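## Task

Rotate the purple-handled stopcock on the side arm of the clamped Schlenk flask into its closed position, meaning the handle lies crosswise to the side arm. The flask has to stay clamped exactly as it was, the stopper has to stay seated in the neck, the stand must not be moved, and the glass must not break.

## Robot and tools

Robot: two arms, left_arm and right_arm. Each one rides its own carriage on a single floor track running along y at x = 0. left_rail always carries left_arm and sits on the +y side; right_rail carries right_arm. An arm's base is at x = 0, y = its carriage position_m, z = 0.04 m, and faces +x. The left gripper's fingers are rigid. The right gripper's fingers can fold: a part held near the palm may slip or be squeezed unpredictably, so grip with the outer quarter of the pads, and avoid pressing fingertips straight down onto surfaces.

Scene frame: fixed to the table. The table top is z = 0, +z is up, +x is the direction the arms face, +y is to their left, y = 0 is mid-track. The table starts at x = 0.17 m. A gripper's fingers point along its own +z and close along its own y. end_effector_position is the point between the closed pads; with a gap of up to 40 mm the fingertips extend about 33 mm past it.

execute_actions: takes "actions", a list run in order, and optional "cameras" (names, [] for none, omitted for all). An empty list just reports state and images. Each action may have "rows", "steps", "until", and rail commands. "rows" holds 1 to 15 rows, each used for one 1/30 s control step. A row is one flat list of 18 numbers, each in [-1, 1], covering both arms: left dx, dy, dz, rx, ry, rz, gripper position, force_limit, speed, then the same nine for the right. dx to rz are an offset, not a pose: measured from that arm's Hand target as it stood when the action began, along that Hand target's own axes. Every row counts from that same start, so rows describe a path; a new action starts again from the current Hand target. Scale: 1.0 equals 0.6 m or 180 degrees; rx, ry, rz form one rotation vector. Sending six zeros re-asks for the Hand target. Gripper position: +1 fully open (140 mm), about -0.8 pads touching, -1 close until blocked. force_limit sets squeeze (about 14 N at -1, 40 N at 0, 58 N at +1); speed sets closing rate (about 30, 140, 250 mm/s at -1, 0, +1), and faster closing squeezes harder. To keep a gripper unchanged, resend its previous three numbers; 0 is a real command. "steps" is 1 to 450, default 15, at least the number of rows; after the last row the arm keeps heading to the last target. The controller clips each step to 150 mm and 16 degrees from the measured pose. Ramp offsets gradually (about 0.01 more per row) for gentle motion.

Rails: give {"left_rail": {...}} or {"right_rail": {...}} with position_m (left -0.8 to 1.5 m, right -1.5 to 0.8 m, an absolute track spot), speed_m_s (0.01 to 1) and acceleration_factor (0.1 to 1), or {"stop": true}. Then wait with an action like {"steps": n, "until": {"left_rail": {"position_status": ["!=", "moving"]}}}. "until" reads only rail fields; numbers need a comparison (=, !=, <, <=, >, >=); {"all": {"status": "ended"}} and {"any": {"status": "ended"}} are also allowed. Keep carriages roughly 0.78 m apart. A bad value or name rejects the whole call.

move: "target" is one 18-number row, or a list of up to 15 such rows, using the same layout, scale and Hand-target-relative offsets as rows (each row in a list counts from the same start). "speed" in m/s, 0.002 to 0.5 (default 0.25), one value or one per target. "blend" in m rounds corners of a list. "stop_force" (3 to 40 N, both arms) ends an arm's path when its wrist sensor feels that much push against its travel; unreliable for a rotating gripper. "zero" (default true) re-zeroes before the move. "blocking": false returns after about 0.5 s; then use wait or stop before sending rows or another move. Keep finger numbers identical across a list. The result adds a "move:" line such as done, off_target, moving, held or fault, plus limits like paced or held.

wait: "seconds" 0 to 10. stop: brakes a running move. zoom_image: "camera" (cam_high, cam_bench_left, cam_bench_mid, cam_bench_right, cam_left_wrist, cam_right_wrist) and "region" [x0, y0, x1, y1] in pixels, at most 504 by 504. zero_wrist_force: "arm". finished_scene: "scene" 1 or 2; irreversible, and the goal must hold without the robot.

Reading results: end_effector_position in metres, end_effector_quat_wxyz, velocities in m/s and rad/s, all in the scene frame (may be off by a few cm). Joint positions per arm: rail (m), shoulder pan, shoulder lift, elbow, wrist 1, wrist 2, wrist 3 (rad). Hand target is where the next offsets start from. object_status: 0 moving, 1 blocked while opening, 2 blocked while closing (a grip), 3 reached command or pads met. position_measured is counts: 3 open, about 230 pads meeting. Wrist force/torque are in the gripper's own axes. Rail position_status: moving, done, contact_stop, time_out, stopped, stopped_with_arm, stopped_for_other_arm, stopped_for_other_carriage; position_answer taken or not_taken.

Avoid: net force near 150 N or joint torque at limits (wrist joints 26.3 N m) causes a 10 s arm stop; a wrist manages about 14 N m of push. Turning a stiff tap puts twist on the gripper: rotate slowly and in small increments. Do not knock the flask, stopper or stand, let anything leave the table, or bring the arms into contact with each other. Holding loads or straining at unreachable poses heats motors; MOTOR HOT appears at 70 °C and brakes engage at 85 °C.

Each tool is called after ">>>" as a command line: name --argument value for each argument, lists and objects as JSON in quotes; but a table of rows of numbers goes row by row, as --pt "numbers of a row", without its own name.

## Session

>>> execute_actions --actions '[]'

Scene clock: 0.00 s.
left_arm: end_effector_position=(+0.3456, +0.8387, +0.5800) position_measured=3 object_status=3 end_effector_quat_wxyz=(+0.000, +1.000, +0.000, +0.000) | right_arm: end_effector_position=(+0.3456, -1.1254, +0.5800) position_measured=3 object_status=3 end_effector_quat_wxyz=(+0.000, +1.000, +0.000, +0.000)
Joint positions: left_arm=[0.811 -0.316 -1.725 0.971 -0.816 -1.571 2.826] | right_arm=[-1.153 -0.316 -1.725 0.971 -0.816 -1.571 2.826]
Joint velocities: within noise
Joint torques (N m): no reading
Wrist force (N): no reading
Wrist torque (N m): no reading
Wrist force, peak (N): no reading
Hand target: left_arm +0.3456, +0.8387, +0.5800; +0.000, +1.000, +0.000, +0.000 | right_arm +0.3456, -1.1254, +0.5800; +0.000, +1.000, +0.000, +0.000
Tool commands: left_gripper/position=+1.0 left_gripper/force_limit=+1.0 left_gripper/speed=+1.0 right_gripper/position=+1.0 right_gripper/force_limit=+1.0 right_gripper/speed=+1.0
left_rail: position_m=0.811 position_status=done
right_rail: position_m=-1.153 position_status=done

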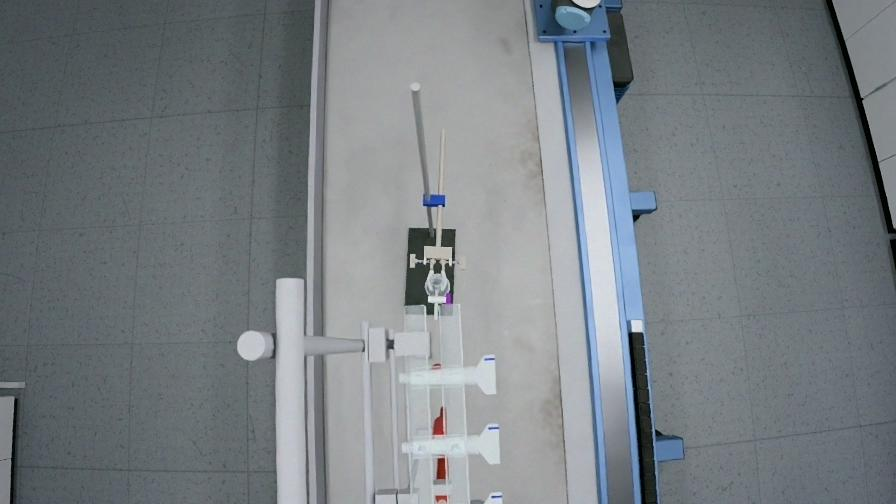

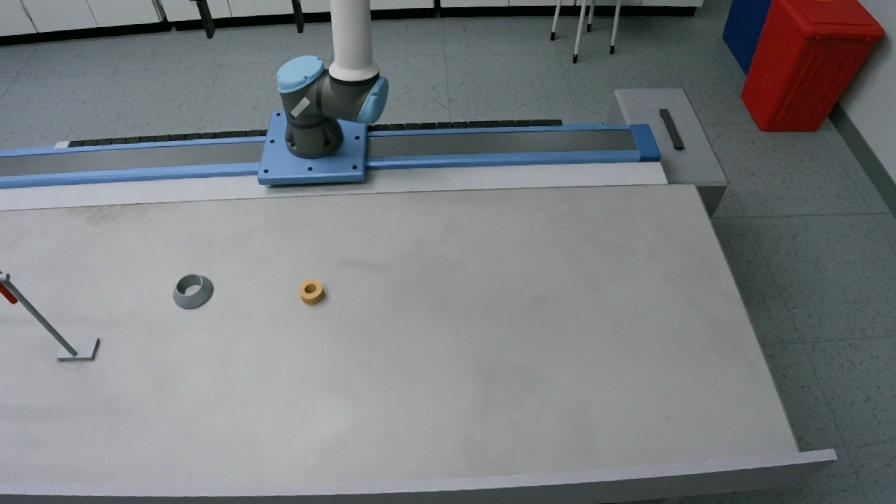

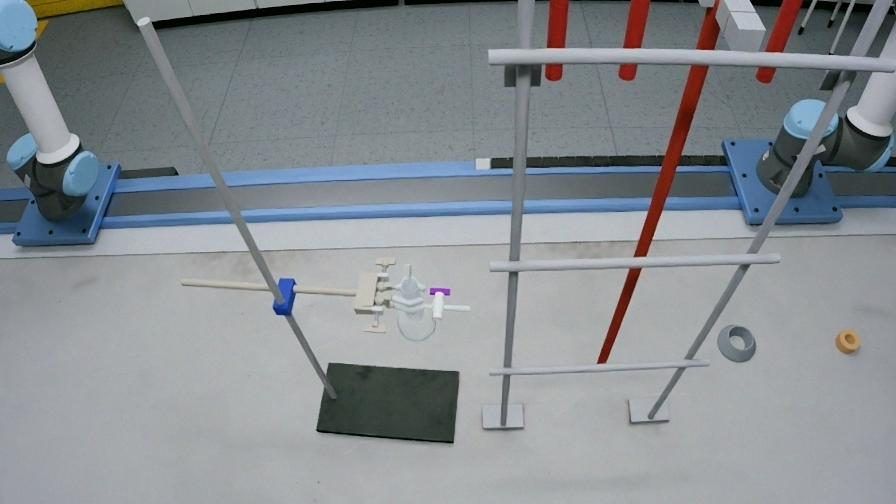

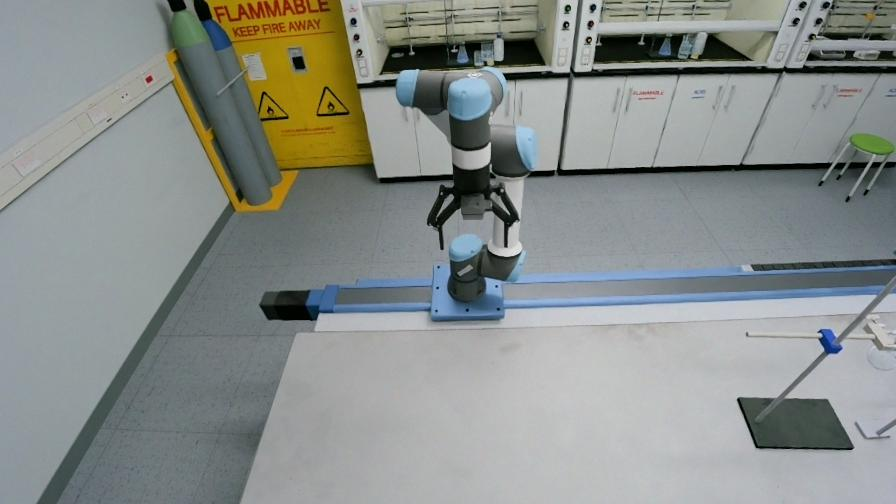

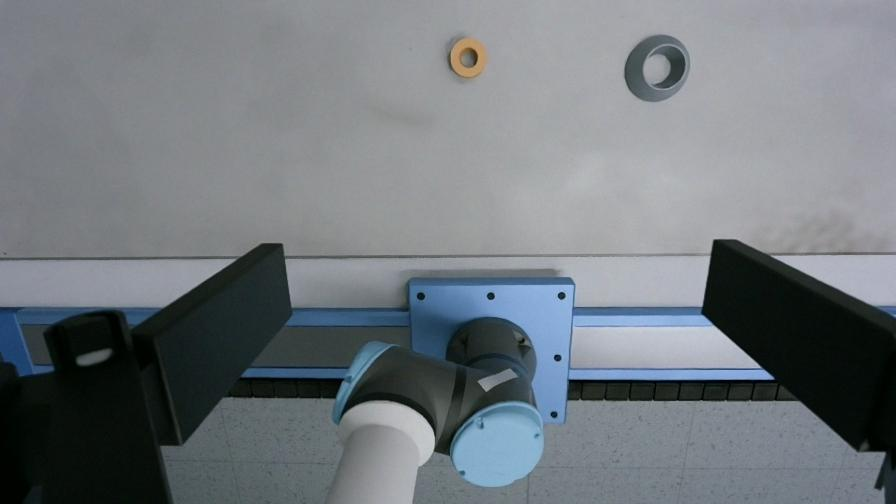

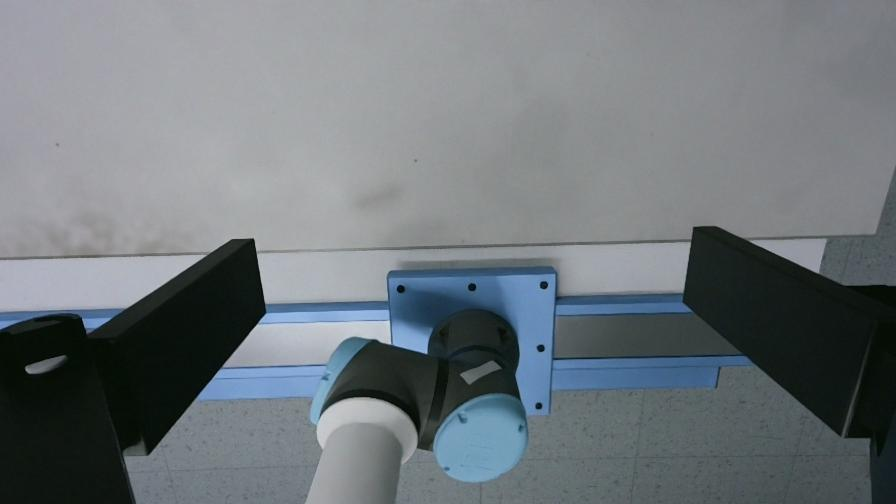

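>>> zoom_image --camera "cam_bench_mid" --region '[340, 240, 500, 350]'

>>> zoom_image --camera "cam_high" --region '[380, 180, 500, 330]'

>>> zoom_image --camera "cam_bench_right" --region '[730, 290, 896, 450]'

>>> zoom_image --camera "cam_bench_mid" --region '[100, 0, 604, 504]'

Scaled by 3.150.

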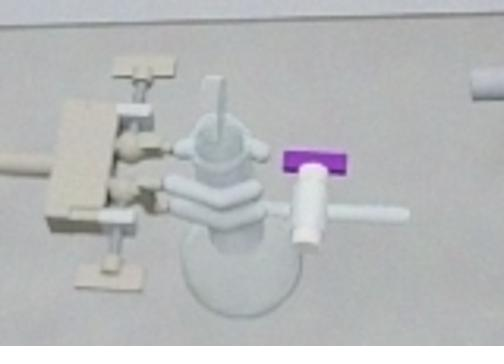

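Scaled by 3.360.

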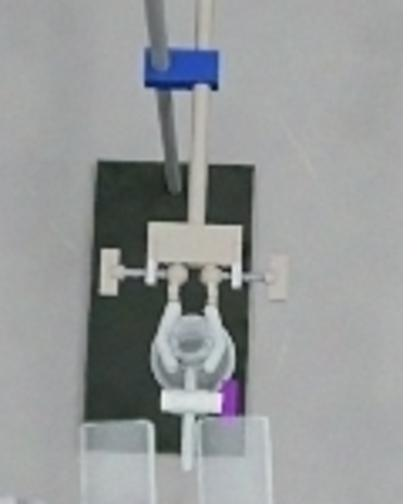

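Scaled by 3.036.

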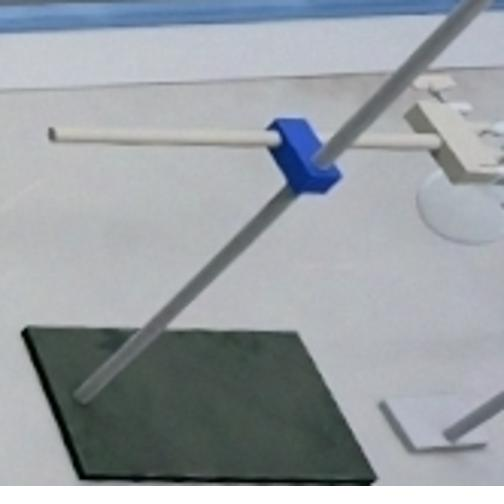

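Scaled by 1.000.

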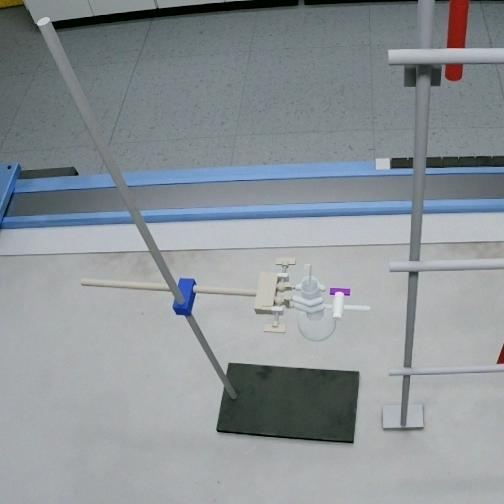

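>>> zoom_image --camera "cam_high" --region '[220, 260, 560, 504]'

>>> zoom_image --camera "cam_bench_mid" --region '[392, 0, 896, 450]'

>>> zoom_image --camera "cam_bench_left" --region '[0, 0, 504, 504]'

Scaled by 1.482.

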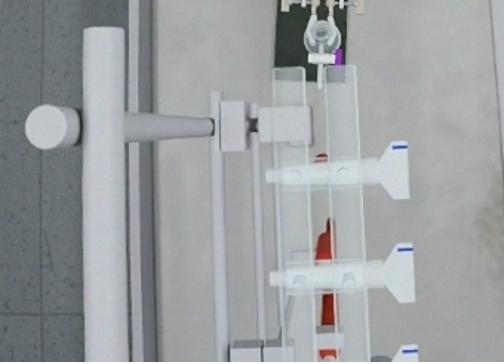

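Scaled by 1.000.

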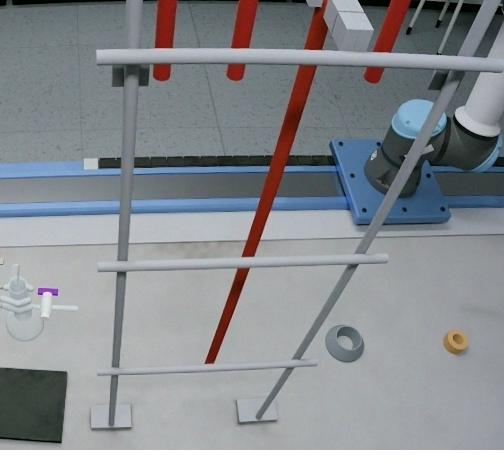

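Scaled by 1.000.

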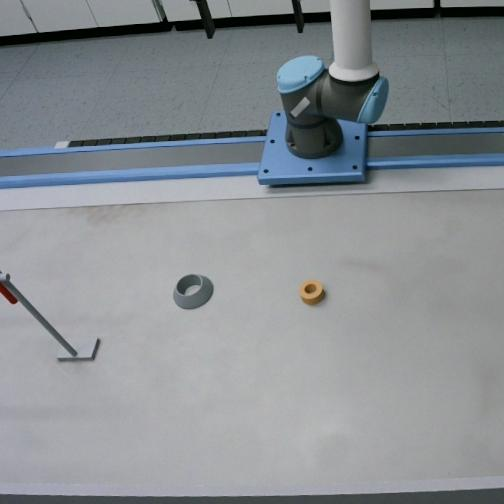

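>>> move --target '[-0.0093, -0.6372, 0.3167, -0.3849, 0.3849, -0.3849, -0.08, -1, 0, 0, 0, 0, 0, 0, 0, 1, 1, 1]' --speed 0.35 --cameras '["cam_left_wrist", "cam_bench_left"]'

Scene clock: 25.67 s.
left_arm: end_effector_position=(+0.3400, +1.2210, +0.3900) position_measured=139 object_status=3 end_effector_quat_wxyz=(+0.500, +0.500, +0.500, +0.500) | right_arm: end_effector_position=(+0.3456, -1.1254, +0.5800) position_measured=3 object_status=3 end_effector_quat_wxyz=(+0.000, +1.000, +0.000, +0.000)
Joint positions: left_arm=[0.811 1.17 -1.214 2.127 -4.054 -2.741 1.571] | right_arm=[-1.153 -0.316 -1.725 0.971 -0.816 -1.571 2.826]
Joint velocities: within noise
Joint torques (N m): left_arm=[-12.48 -22.92 -26.73 -2.99 1.65 -1.4] | right_arm=[0.04 -12.49 -16.93 -3.8 0.08 0.28]
Wrist force (N): left_arm=[1.2 0.7 3.7] | right_arm=[0.4 0.4 -0.2]
Wrist torque (N m): left_arm=[-0.84 0.14 -0.51] | right_arm=[0.09 -0.07 -0.01]
Wrist force, peak (N): left_arm=[1.4 0.8 3.7] | right_arm=[0.7 0.5 -0.2]
Hand target: left_arm +0.3400, +1.2210, +0.3900; +0.500, +0.500, +0.500, +0.500 | right_arm +0.3456, -1.1254, +0.5800; +0.000, +1.000, +0.000, +0.000
Off the commanded pose: left_arm 0.000 m, 0 deg | right_arm 0.000 m, 0 deg.
left_rail: position_m=0.811 position_status=done
right_rail: position_m=-1.153 position_status=done
move: done
camera_calibration:
cam_left_wrist: T_world_to_cam=[[0.0472705, -0.0265785, 0.998528, -0.356856], [-0.297245, -0.954734, -0.0113412, 1.28674], [0.95363, -0.296271, -0.053031, 0.201018], [0, 0, 0, 1]] pos_world=[0.207647, 1.27856, 0.381584]
Images, in order (width x height): cam_bench_left 896x504, cam_left_wrist 896x504.

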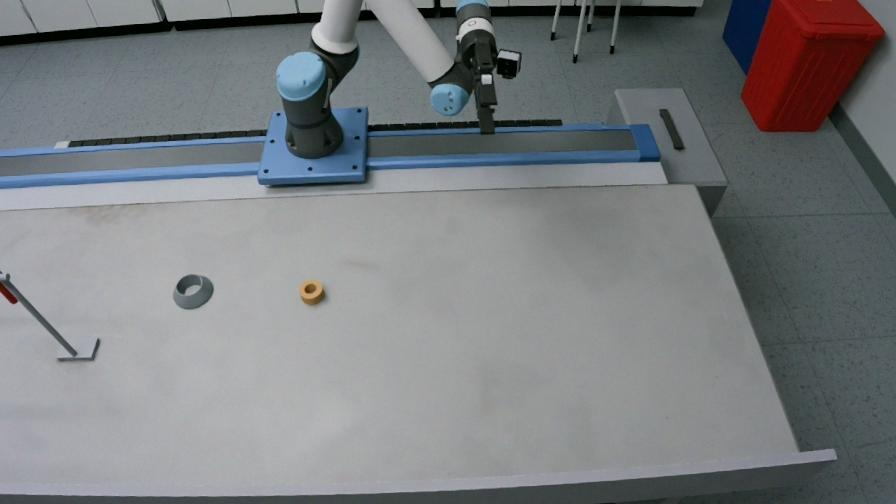

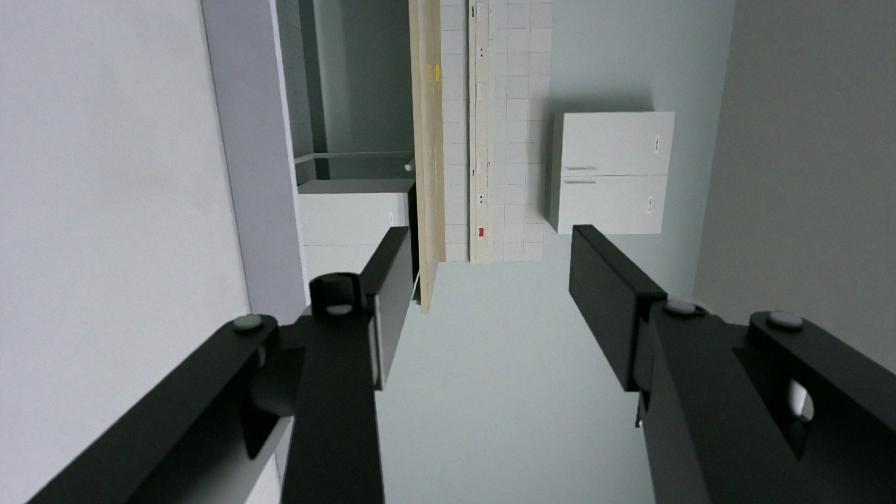

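>>> execute_actions --actions '[{"right_rail": {"position_m": -1.45, "speed_m_s": 0.6, "acceleration_factor": 0.6}, "left_rail": {"position_m": -0.487, "speed_m_s": 0.6, "acceleration_factor": 0.5}, "steps": 240, "until": {"all": {"status": "ended"}}}]' --cameras '["cam_high", "cam_bench_mid", "cam_bench_right", "cam_left_wrist"]'

Scene clock: 29.53 s.
left_arm: end_effector_position=(+0.3400, -0.0774, +0.3900) position_measured=139 object_status=3 end_effector_quat_wxyz=(+0.500, +0.500, +0.500, +0.500) end_effector_velocity=(+0.000, -0.001, +0.001) end_effector_angular_velocity=(+0.002, -0.001, +0.000) | right_arm: end_effector_position=(+0.3456, -1.4228, +0.5800) position_measured=3 object_status=3 end_effector_quat_wxyz=(+0.000, +1.000, +0.000, +0.000)
Joint positions: left_arm=[-0.487 1.17 -1.214 2.127 -4.055 -2.741 1.571] | right_arm=[-1.45 -0.316 -1.725 0.971 -0.816 -1.571 2.826]
Joint velocities: left_arm=[-0.001 0 0 -0.001 -0.001 0 0] | right_arm=[within noise]
Joint torques (N m): left_arm=[-6.94 -26.42 -11.65 0.17 -0.29 -1.7] | right_arm=[0.21 -13.12 -15.04 -3.65 0.21 0.22]
Wrist force (N): left_arm=[1.5 0.7 3.6] | right_arm=[-0.1 0.1 -0.2]
Wrist torque (N m): left_arm=[-0.84 0.09 -0.51] | right_arm=[0.01 0.03 -0.01]
Wrist force, peak (N): left_arm=[3.3 0.7 3.7] | right_arm=[-0.1 -1.9 -0.5]
Hand target: left_arm +0.3400, -0.0774, +0.3900; +0.500, +0.500, +0.500, +0.500 | right_arm +0.3456, -1.4228, +0.5800; +0.000, +1.000, +0.000, +0.000
Tool commands: left_gripper/position=-0.08 left_gripper/force_limit=-1.0 left_gripper/speed=+0.0 right_gripper/position=+1.0 right_gripper/force_limit=+1.0 right_gripper/speed=+1.0
Off the commanded pose: left_arm 0.000 m, 0 deg | right_arm 0.000 m, 0 deg.
left_rail: position_m=-0.487 speed_m_s=0.60 position_status=done
right_rail: position_m=-1.450 speed_m_s=0.60 position_status=done
camera_calibration:
cam_left_wrist: T_world_to_cam=[[0.0470722, -0.0265702, 0.998538, -0.3913], [-0.297229, -0.954738, -0.011393, 0.0471529], [0.953645, -0.296258, -0.0528391, -0.183737], [0, 0, 0, 1]] pos_world=[0.207654, -0.0198117, 0.381557]
Images, in order (width x height): cam_high 896x504, cam_bench_mid 896x504, cam_bench_right 896x504, cam_left_wrist 896x504.

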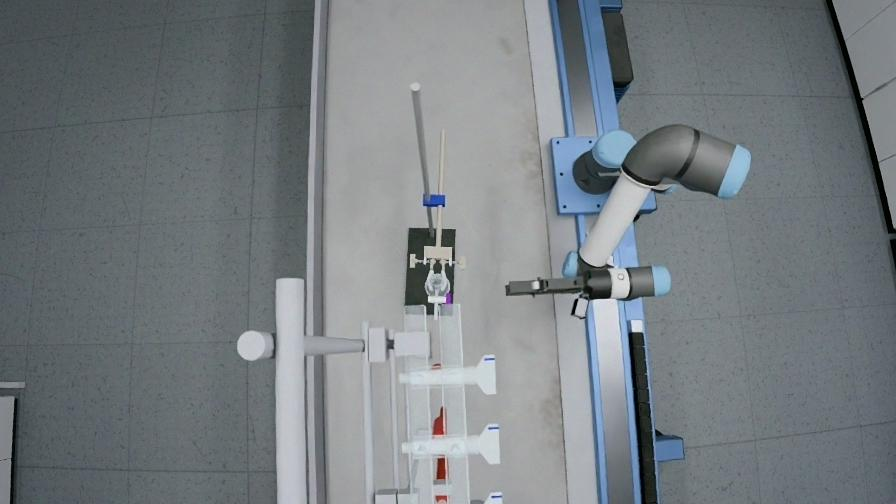

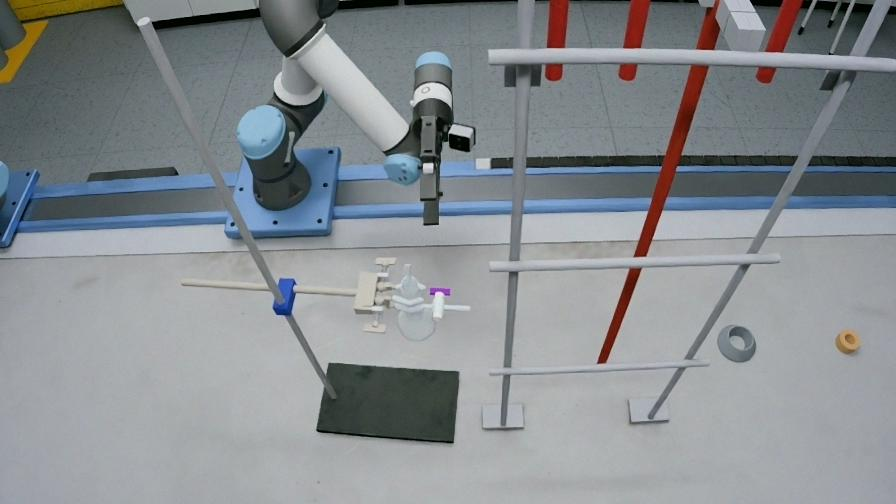

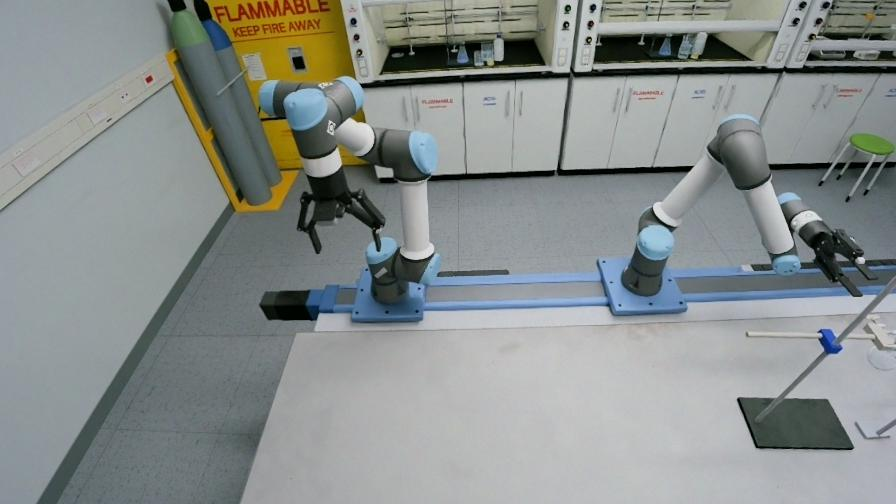

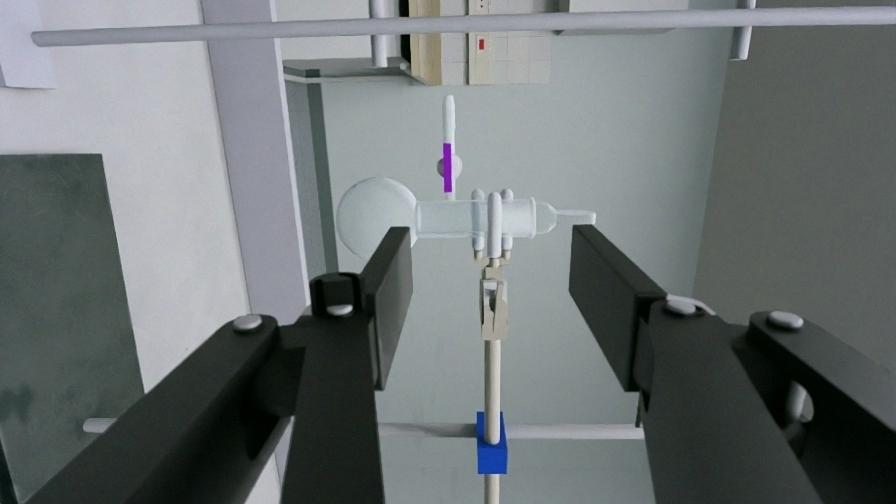

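>>> zoom_image --camera "cam_left_wrist" --region '[360, 80, 640, 300]'

>>> zoom_image --camera "cam_left_wrist" --region '[400, 80, 510, 220]'

Scaled by 1.800.

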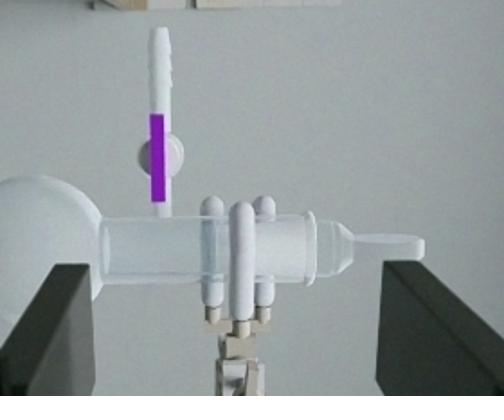

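Scaled by 3.600.

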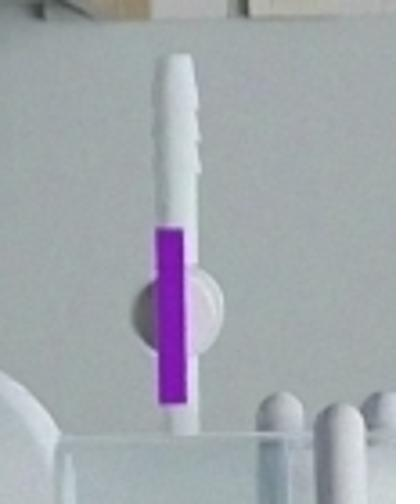

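>>> zoom_image --camera "cam_high" --region '[405, 235, 475, 325]'

>>> zoom_image --camera "cam_bench_mid" --region '[380, 255, 490, 345]'

Scaled by 5.600.

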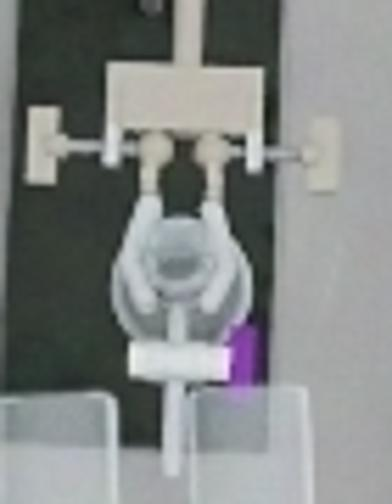

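Scaled by 4.582.

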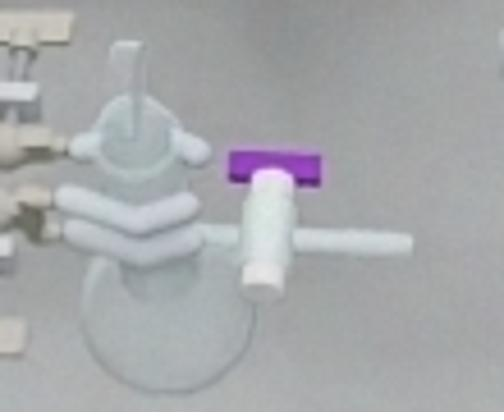

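>>> move --target '[0.046, -0.0358, 0.1, 0, -0.0222, 0, -0.08, -1, 0, 0, 0, 0, 0, 0, 0, 1, 1, 1]' --speed 0.15 --cameras '["cam_high", "cam_left_wrist"]'

>>> zoom_image --camera "cam_left_wrist" --region '[380, 60, 620, 300]'

>>> zoom_image --camera "cam_high" --region '[405, 240, 505, 330]'

Scene clock: 39.83 s.
left_arm: end_effector_position=(+0.3999, -0.0499, +0.3685) position_measured=139 object_status=3 end_effector_quat_wxyz=(+0.517, +0.517, +0.482, +0.482) | right_arm: end_effector_position=(+0.3456, -1.4228, +0.5800) position_measured=3 object_status=3 end_effector_quat_wxyz=(+0.000, +1.000, +0.000, +0.000)
Joint positions: left_arm=[-0.487 1.089 -1.071 1.969 -4.04 -2.729 1.571] | right_arm=[-1.45 -0.316 -1.725 0.971 -0.816 -1.571 2.826]
Joint velocities: within noise
Joint torques (N m): left_arm=[-11.74 -28.25 -27.18 0.85 -1.27 -1.75] | right_arm=[0.96 -12.86 -15.57 -3.45 0.17 0.28]
Wrist force (N): left_arm=[1.2 0.5 3.7] | right_arm=[0.3 -0.1 -0.2]
Wrist torque (N m): left_arm=[-0.88 0.15 -0.52] | right_arm=[-0.01 -0.06 0.00]
Wrist force, peak (N): left_arm=[1.9 0.0 4.5] | right_arm=[-0.3 0.5 -0.4]
Hand target: left_arm +0.4000, -0.0499, +0.3685; +0.517, +0.517, +0.482, +0.482 | right_arm +0.3456, -1.4228, +0.5800; +0.000, +1.000, +0.000, +0.000
Off the commanded pose: left_arm 0.000 m, 0 deg | right_arm 0.000 m, 0 deg.
left_rail: position_m=-0.487 speed_m_s=0.60 position_status=done
right_rail: position_m=-1.450 speed_m_s=0.60 position_status=done
move: done
camera_calibration:
cam_left_wrist: T_world_to_cam=[[0.0451377, -0.0297603, 0.998537, -0.371342], [-0.362854, -0.931777, -0.0113682, 0.118365], [0.930752, -0.36181, -0.0528569, -0.227974], [0, 0, 0, 1]] pos_world=[0.271898, 0.0167549, 0.360095]
Images, in order (width x height): cam_high 896x504, cam_left_wrist 896x504.

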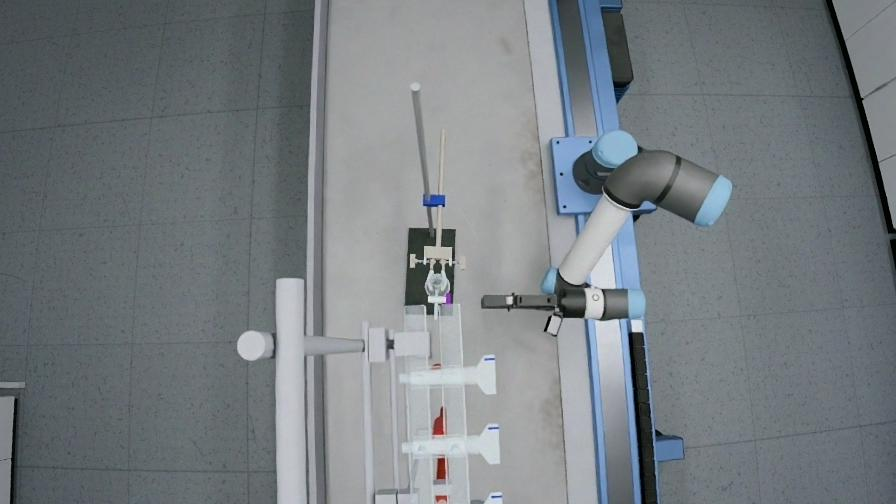

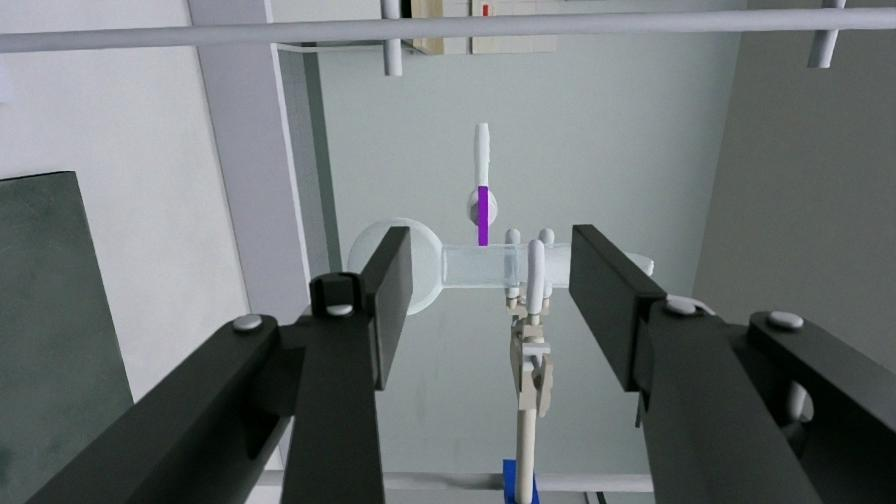

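Scaled by 2.100.

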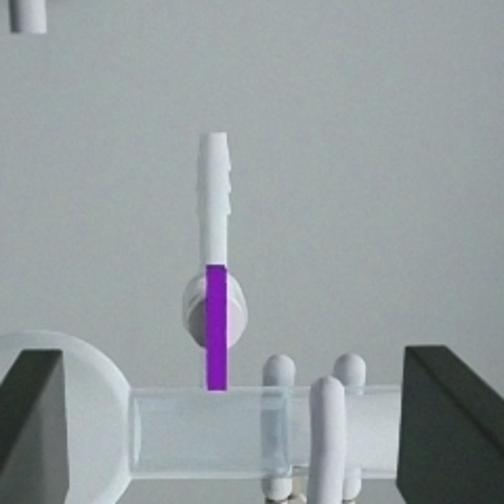

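Scaled by 5.040.

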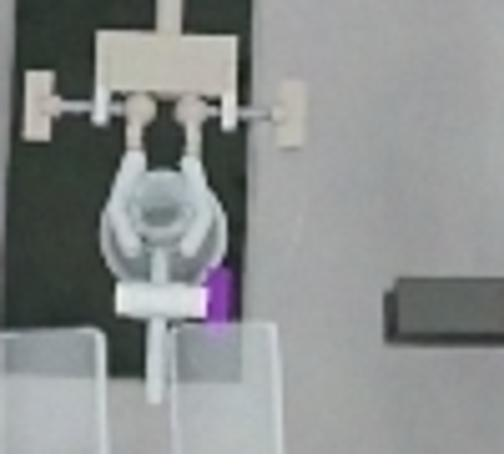

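>>> zoom_image --camera "cam_left_wrist" --region '[450, 110, 530, 260]'

Scaled by 3.360.

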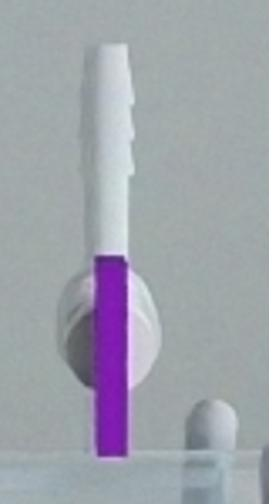

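>>> zoom_image --camera "cam_high" --region '[500, 0, 600, 100]'

>>> zoom_image --camera "cam_high" --region '[520, 400, 620, 500]'

Scaled by 5.040.

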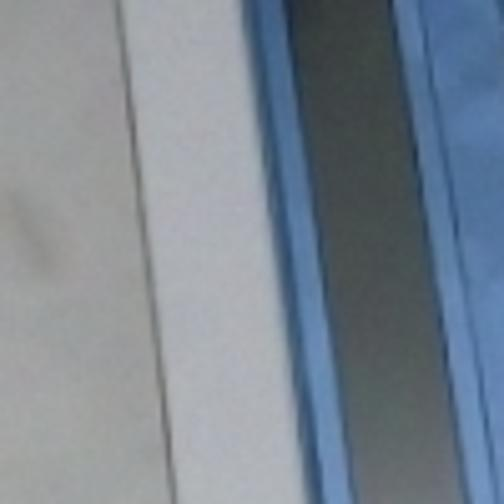

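Scaled by 5.040.

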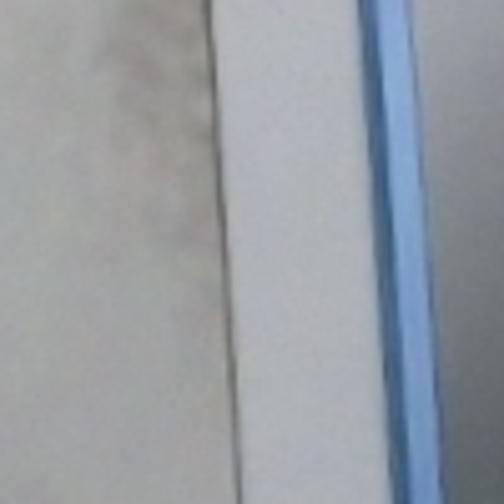

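>>> move --target '[0, 0, 0.055, 0, 0, 0, -0.08, -1, 0, 0, 0, 0, 0, 0, 0, 1, 1, 1]' --speed 0.1 --cameras '["cam_high", "cam_bench_mid", "cam_left_wrist"]'

>>> zoom_image --camera "cam_left_wrist" --region '[380, 140, 620, 300]'

>>> zoom_image --camera "cam_high" --region '[415, 270, 495, 330]'

>>> zoom_image --camera "cam_bench_mid" --region '[390, 210, 490, 330]'

Scene clock: 51.13 s.
left_arm: end_effector_position=(+0.4328, -0.0522, +0.3685) position_measured=139 object_status=3 end_effector_quat_wxyz=(+0.517, +0.517, +0.482, +0.482) | right_arm: end_effector_position=(+0.3456, -1.4228, +0.5800) position_measured=3 object_status=3 end_effector_quat_wxyz=(+0.000, +1.000, +0.000, +0.000)
Joint positions: left_arm=[-0.487 1.023 -1.062 1.953 -4.032 -2.663 1.571] | right_arm=[-1.45 -0.316 -1.725 0.971 -0.816 -1.571 2.826]
Joint velocities: within noise
Joint torques (N m): left_arm=[-12.03 -30.47 -27.01 0.68 1.98 -1.26] | right_arm=[0.51 -13.28 -14.42 -3.35 0.22 0.15]
Wrist force (N): left_arm=[1.2 0.4 3.8] | right_arm=[0.2 0.2 -0.1]
Wrist torque (N m): left_arm=[-0.89 0.14 -0.52] | right_arm=[0.05 -0.04 -0.01]
Wrist force, peak (N): left_arm=[1.5 0.3 4.3] | right_arm=[0.6 0.5 0.0]
Hand target: left_arm +0.4329, -0.0522, +0.3685; +0.517, +0.517, +0.482, +0.482 | right_arm +0.3456, -1.4228, +0.5800; +0.000, +1.000, +0.000, +0.000
Off the commanded pose: left_arm 0.000 m, 0 deg | right_arm 0.000 m, 0 deg.
left_rail: position_m=-0.487 speed_m_s=0.60 position_status=done
right_rail: position_m=-1.450 speed_m_s=0.60 position_status=done
move: done
camera_calibration:
cam_left_wrist: T_world_to_cam=[[0.0451174, -0.0297478, 0.998539, -0.372864], [-0.363022, -0.931712, -0.0113544, 0.128242], [0.930688, -0.361979, -0.0528355, -0.259397], [0, 0, 0, 1]] pos_world=[0.304795, 0.0144969, 0.36007]
Images, in order (width x height): cam_high 896x504, cam_bench_mid 896x504, cam_left_wrist 896x504.

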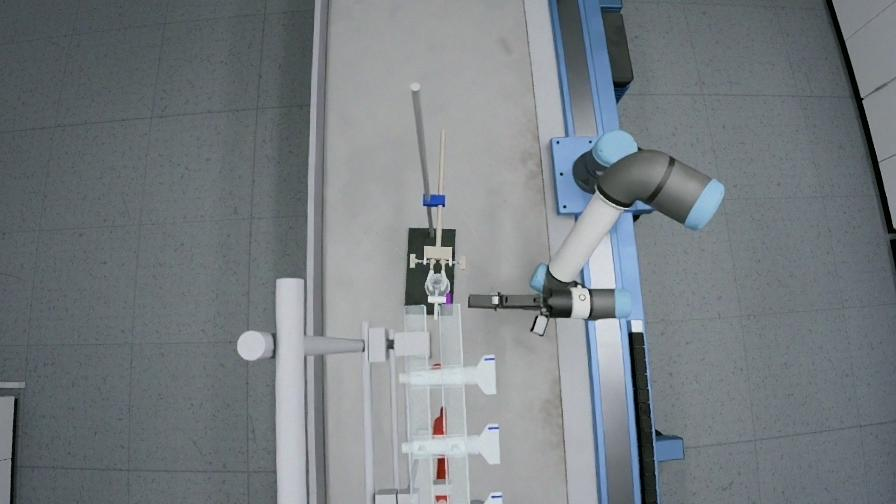

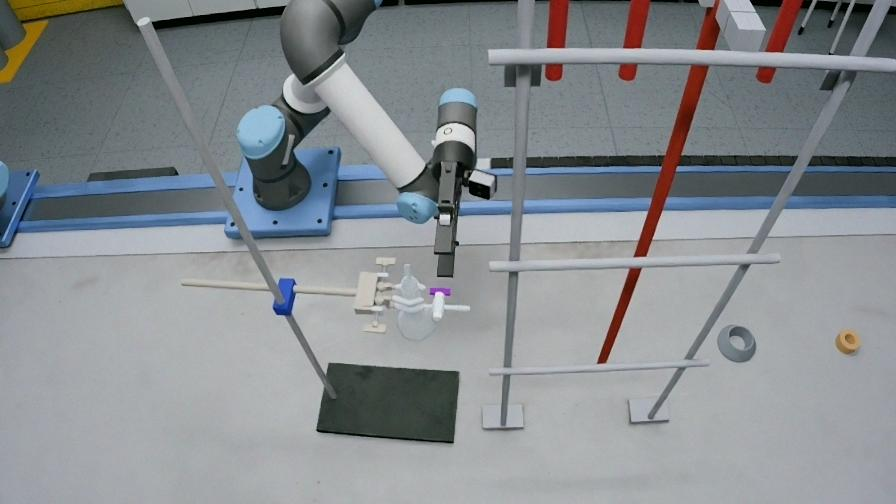

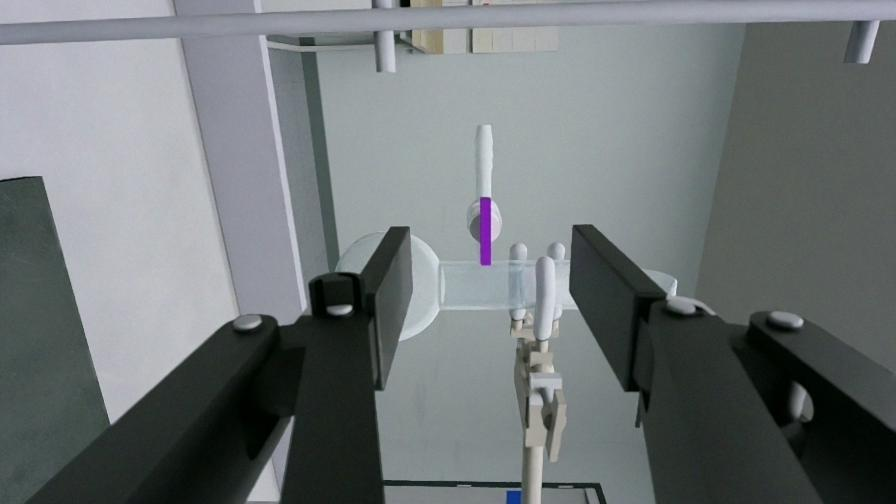

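Scaled by 2.100.

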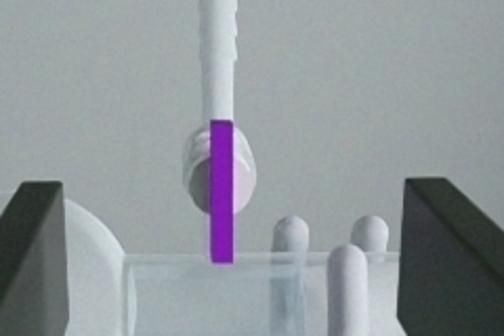

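Scaled by 6.300.

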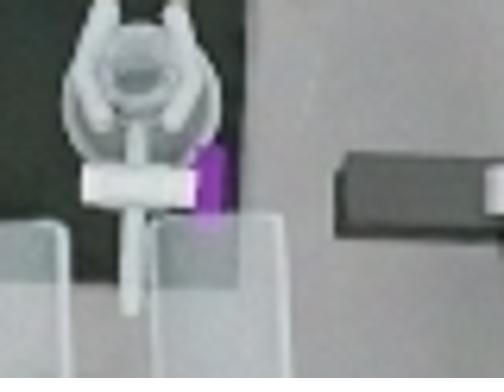

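Scaled by 4.200.

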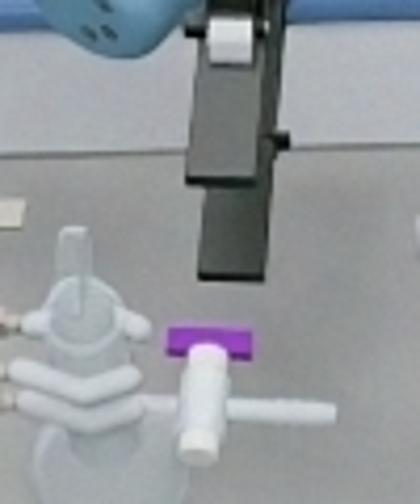

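>>> zoom_image --camera "cam_left_wrist" --region '[450, 180, 520, 280]'

>>> zoom_image --camera "cam_left_wrist" --region '[370, 210, 430, 310]'

>>> zoom_image --camera "cam_left_wrist" --region '[555, 210, 655, 310]'

Scaled by 5.040.

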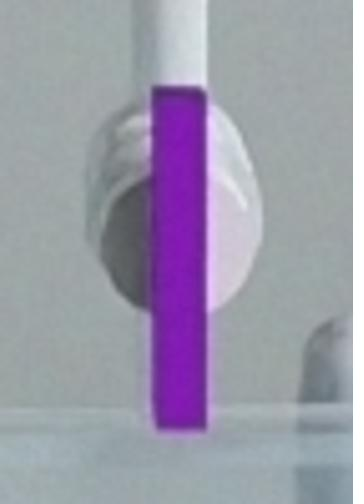

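Scaled by 5.040.

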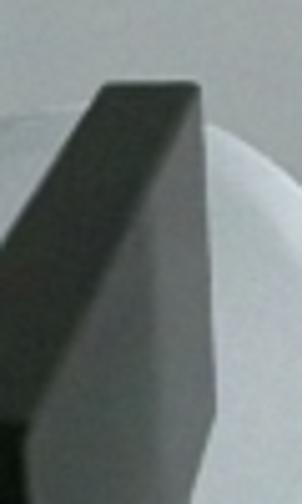

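Scaled by 5.040.

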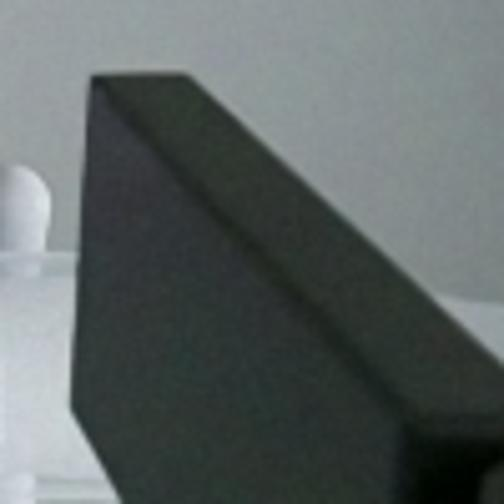

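>>> move --target '[-0.0042, 0, 0.05, 0, 0, 0, -0.515, -1, -0.5, 0, 0, 0, 0, 0, 0, 1, 1, 1]' --speed 0.06 --stop_force 8 --cameras '["cam_high", "cam_bench_mid", "cam_left_wrist"]'

>>> zoom_image --camera "cam_left_wrist" --region '[420, 180, 560, 320]'

>>> zoom_image --camera "cam_high" --region '[415, 270, 495, 330]'

>>> zoom_image --camera "cam_bench_mid" --region '[400, 230, 490, 330]'

Scene clock: 63.93 s.
left_arm: end_effector_position=(+0.4627, -0.0567, +0.3685) position_measured=194 object_status=3 end_effector_quat_wxyz=(+0.517, +0.517, +0.482, +0.482) | right_arm: end_effector_position=(+0.3456, -1.4228, +0.5800) position_measured=3 object_status=3 end_effector_quat_wxyz=(+0.000, +1.000, +0.000, +0.000)
Joint positions: left_arm=[-0.487 0.962 -1.055 1.94 -4.026 -2.603 1.571] | right_arm=[-1.45 -0.316 -1.725 0.971 -0.816 -1.571 2.826]
Joint velocities: within noise
Joint torques (N m): left_arm=[-12.19 -30.45 -26.52 0.35 1.57 -0.05] | right_arm=[0.85 -13.6 -14.96 -3.3 0.04 0.3]
Wrist force (N): left_arm=[1.1 0.2 3.6] | right_arm=[0.3 0.0 -0.2]
Wrist torque (N m): left_arm=[-0.93 0.17 -0.52] | right_arm=[0.01 -0.06 -0.01]
Wrist force, peak (N): left_arm=[1.5 0.3 4.0] | right_arm=[0.4 0.5 -0.1]
Hand target: left_arm +0.4627, -0.0567, +0.3685; +0.517, +0.517, +0.482, +0.482 | right_arm +0.3456, -1.4228, +0.5800; +0.000, +1.000, +0.000, +0.000
Off the commanded pose: left_arm 0.000 m, 0 deg | right_arm 0.000 m, 0 deg.
left_rail: position_m=-0.487 speed_m_s=0.60 position_status=done
right_rail: position_m=-1.450 speed_m_s=0.60 position_status=done
move: done
camera_calibration:
cam_left_wrist: T_world_to_cam=[[0.0451142, -0.0297685, 0.998538, -0.37435], [-0.363019, -0.931712, -0.011375, 0.134824], [0.930689, -0.361975, -0.05284, -0.288843], [0, 0, 0, 1]] pos_world=[0.334656, 0.00991919, 0.360073]
Images, in order (width x height): cam_high 896x504, cam_bench_mid 896x504, cam_left_wrist 896x504.

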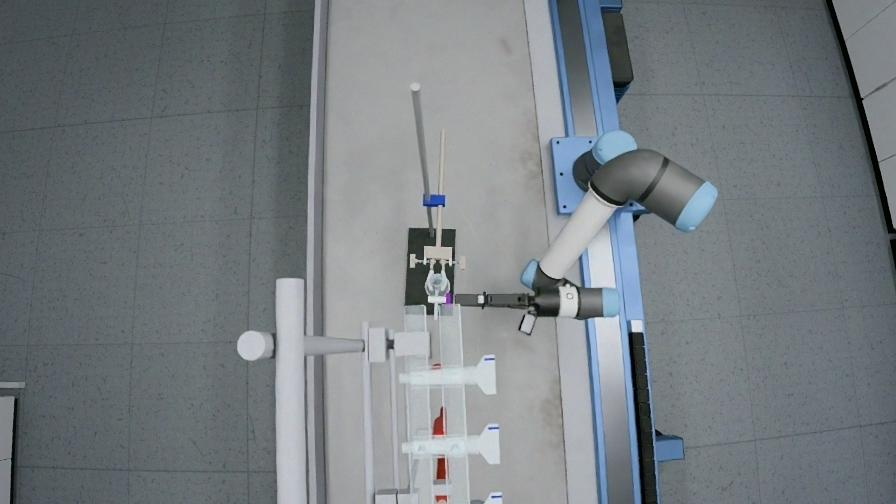

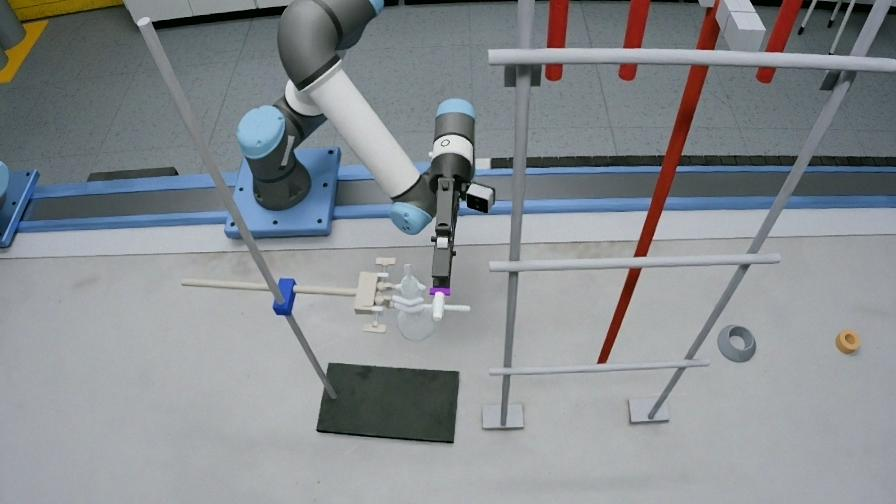

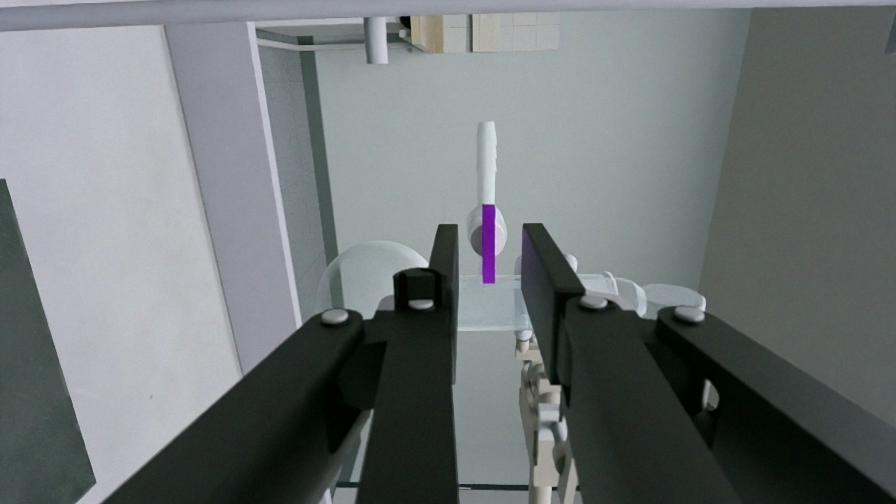

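Scaled by 3.600.

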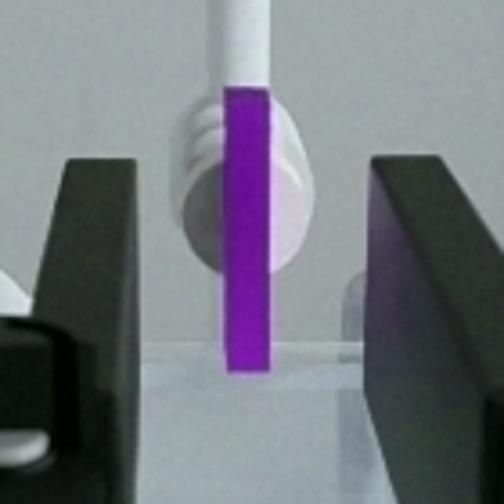

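Scaled by 6.300.

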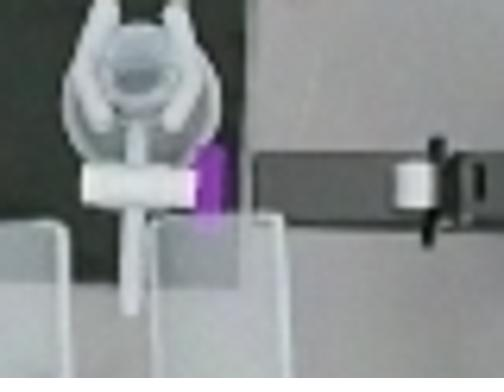

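Scaled by 5.040.

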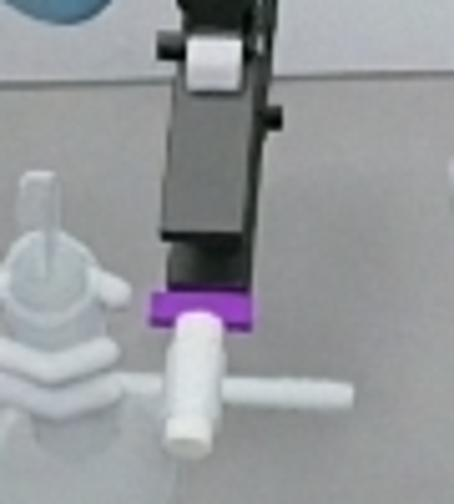

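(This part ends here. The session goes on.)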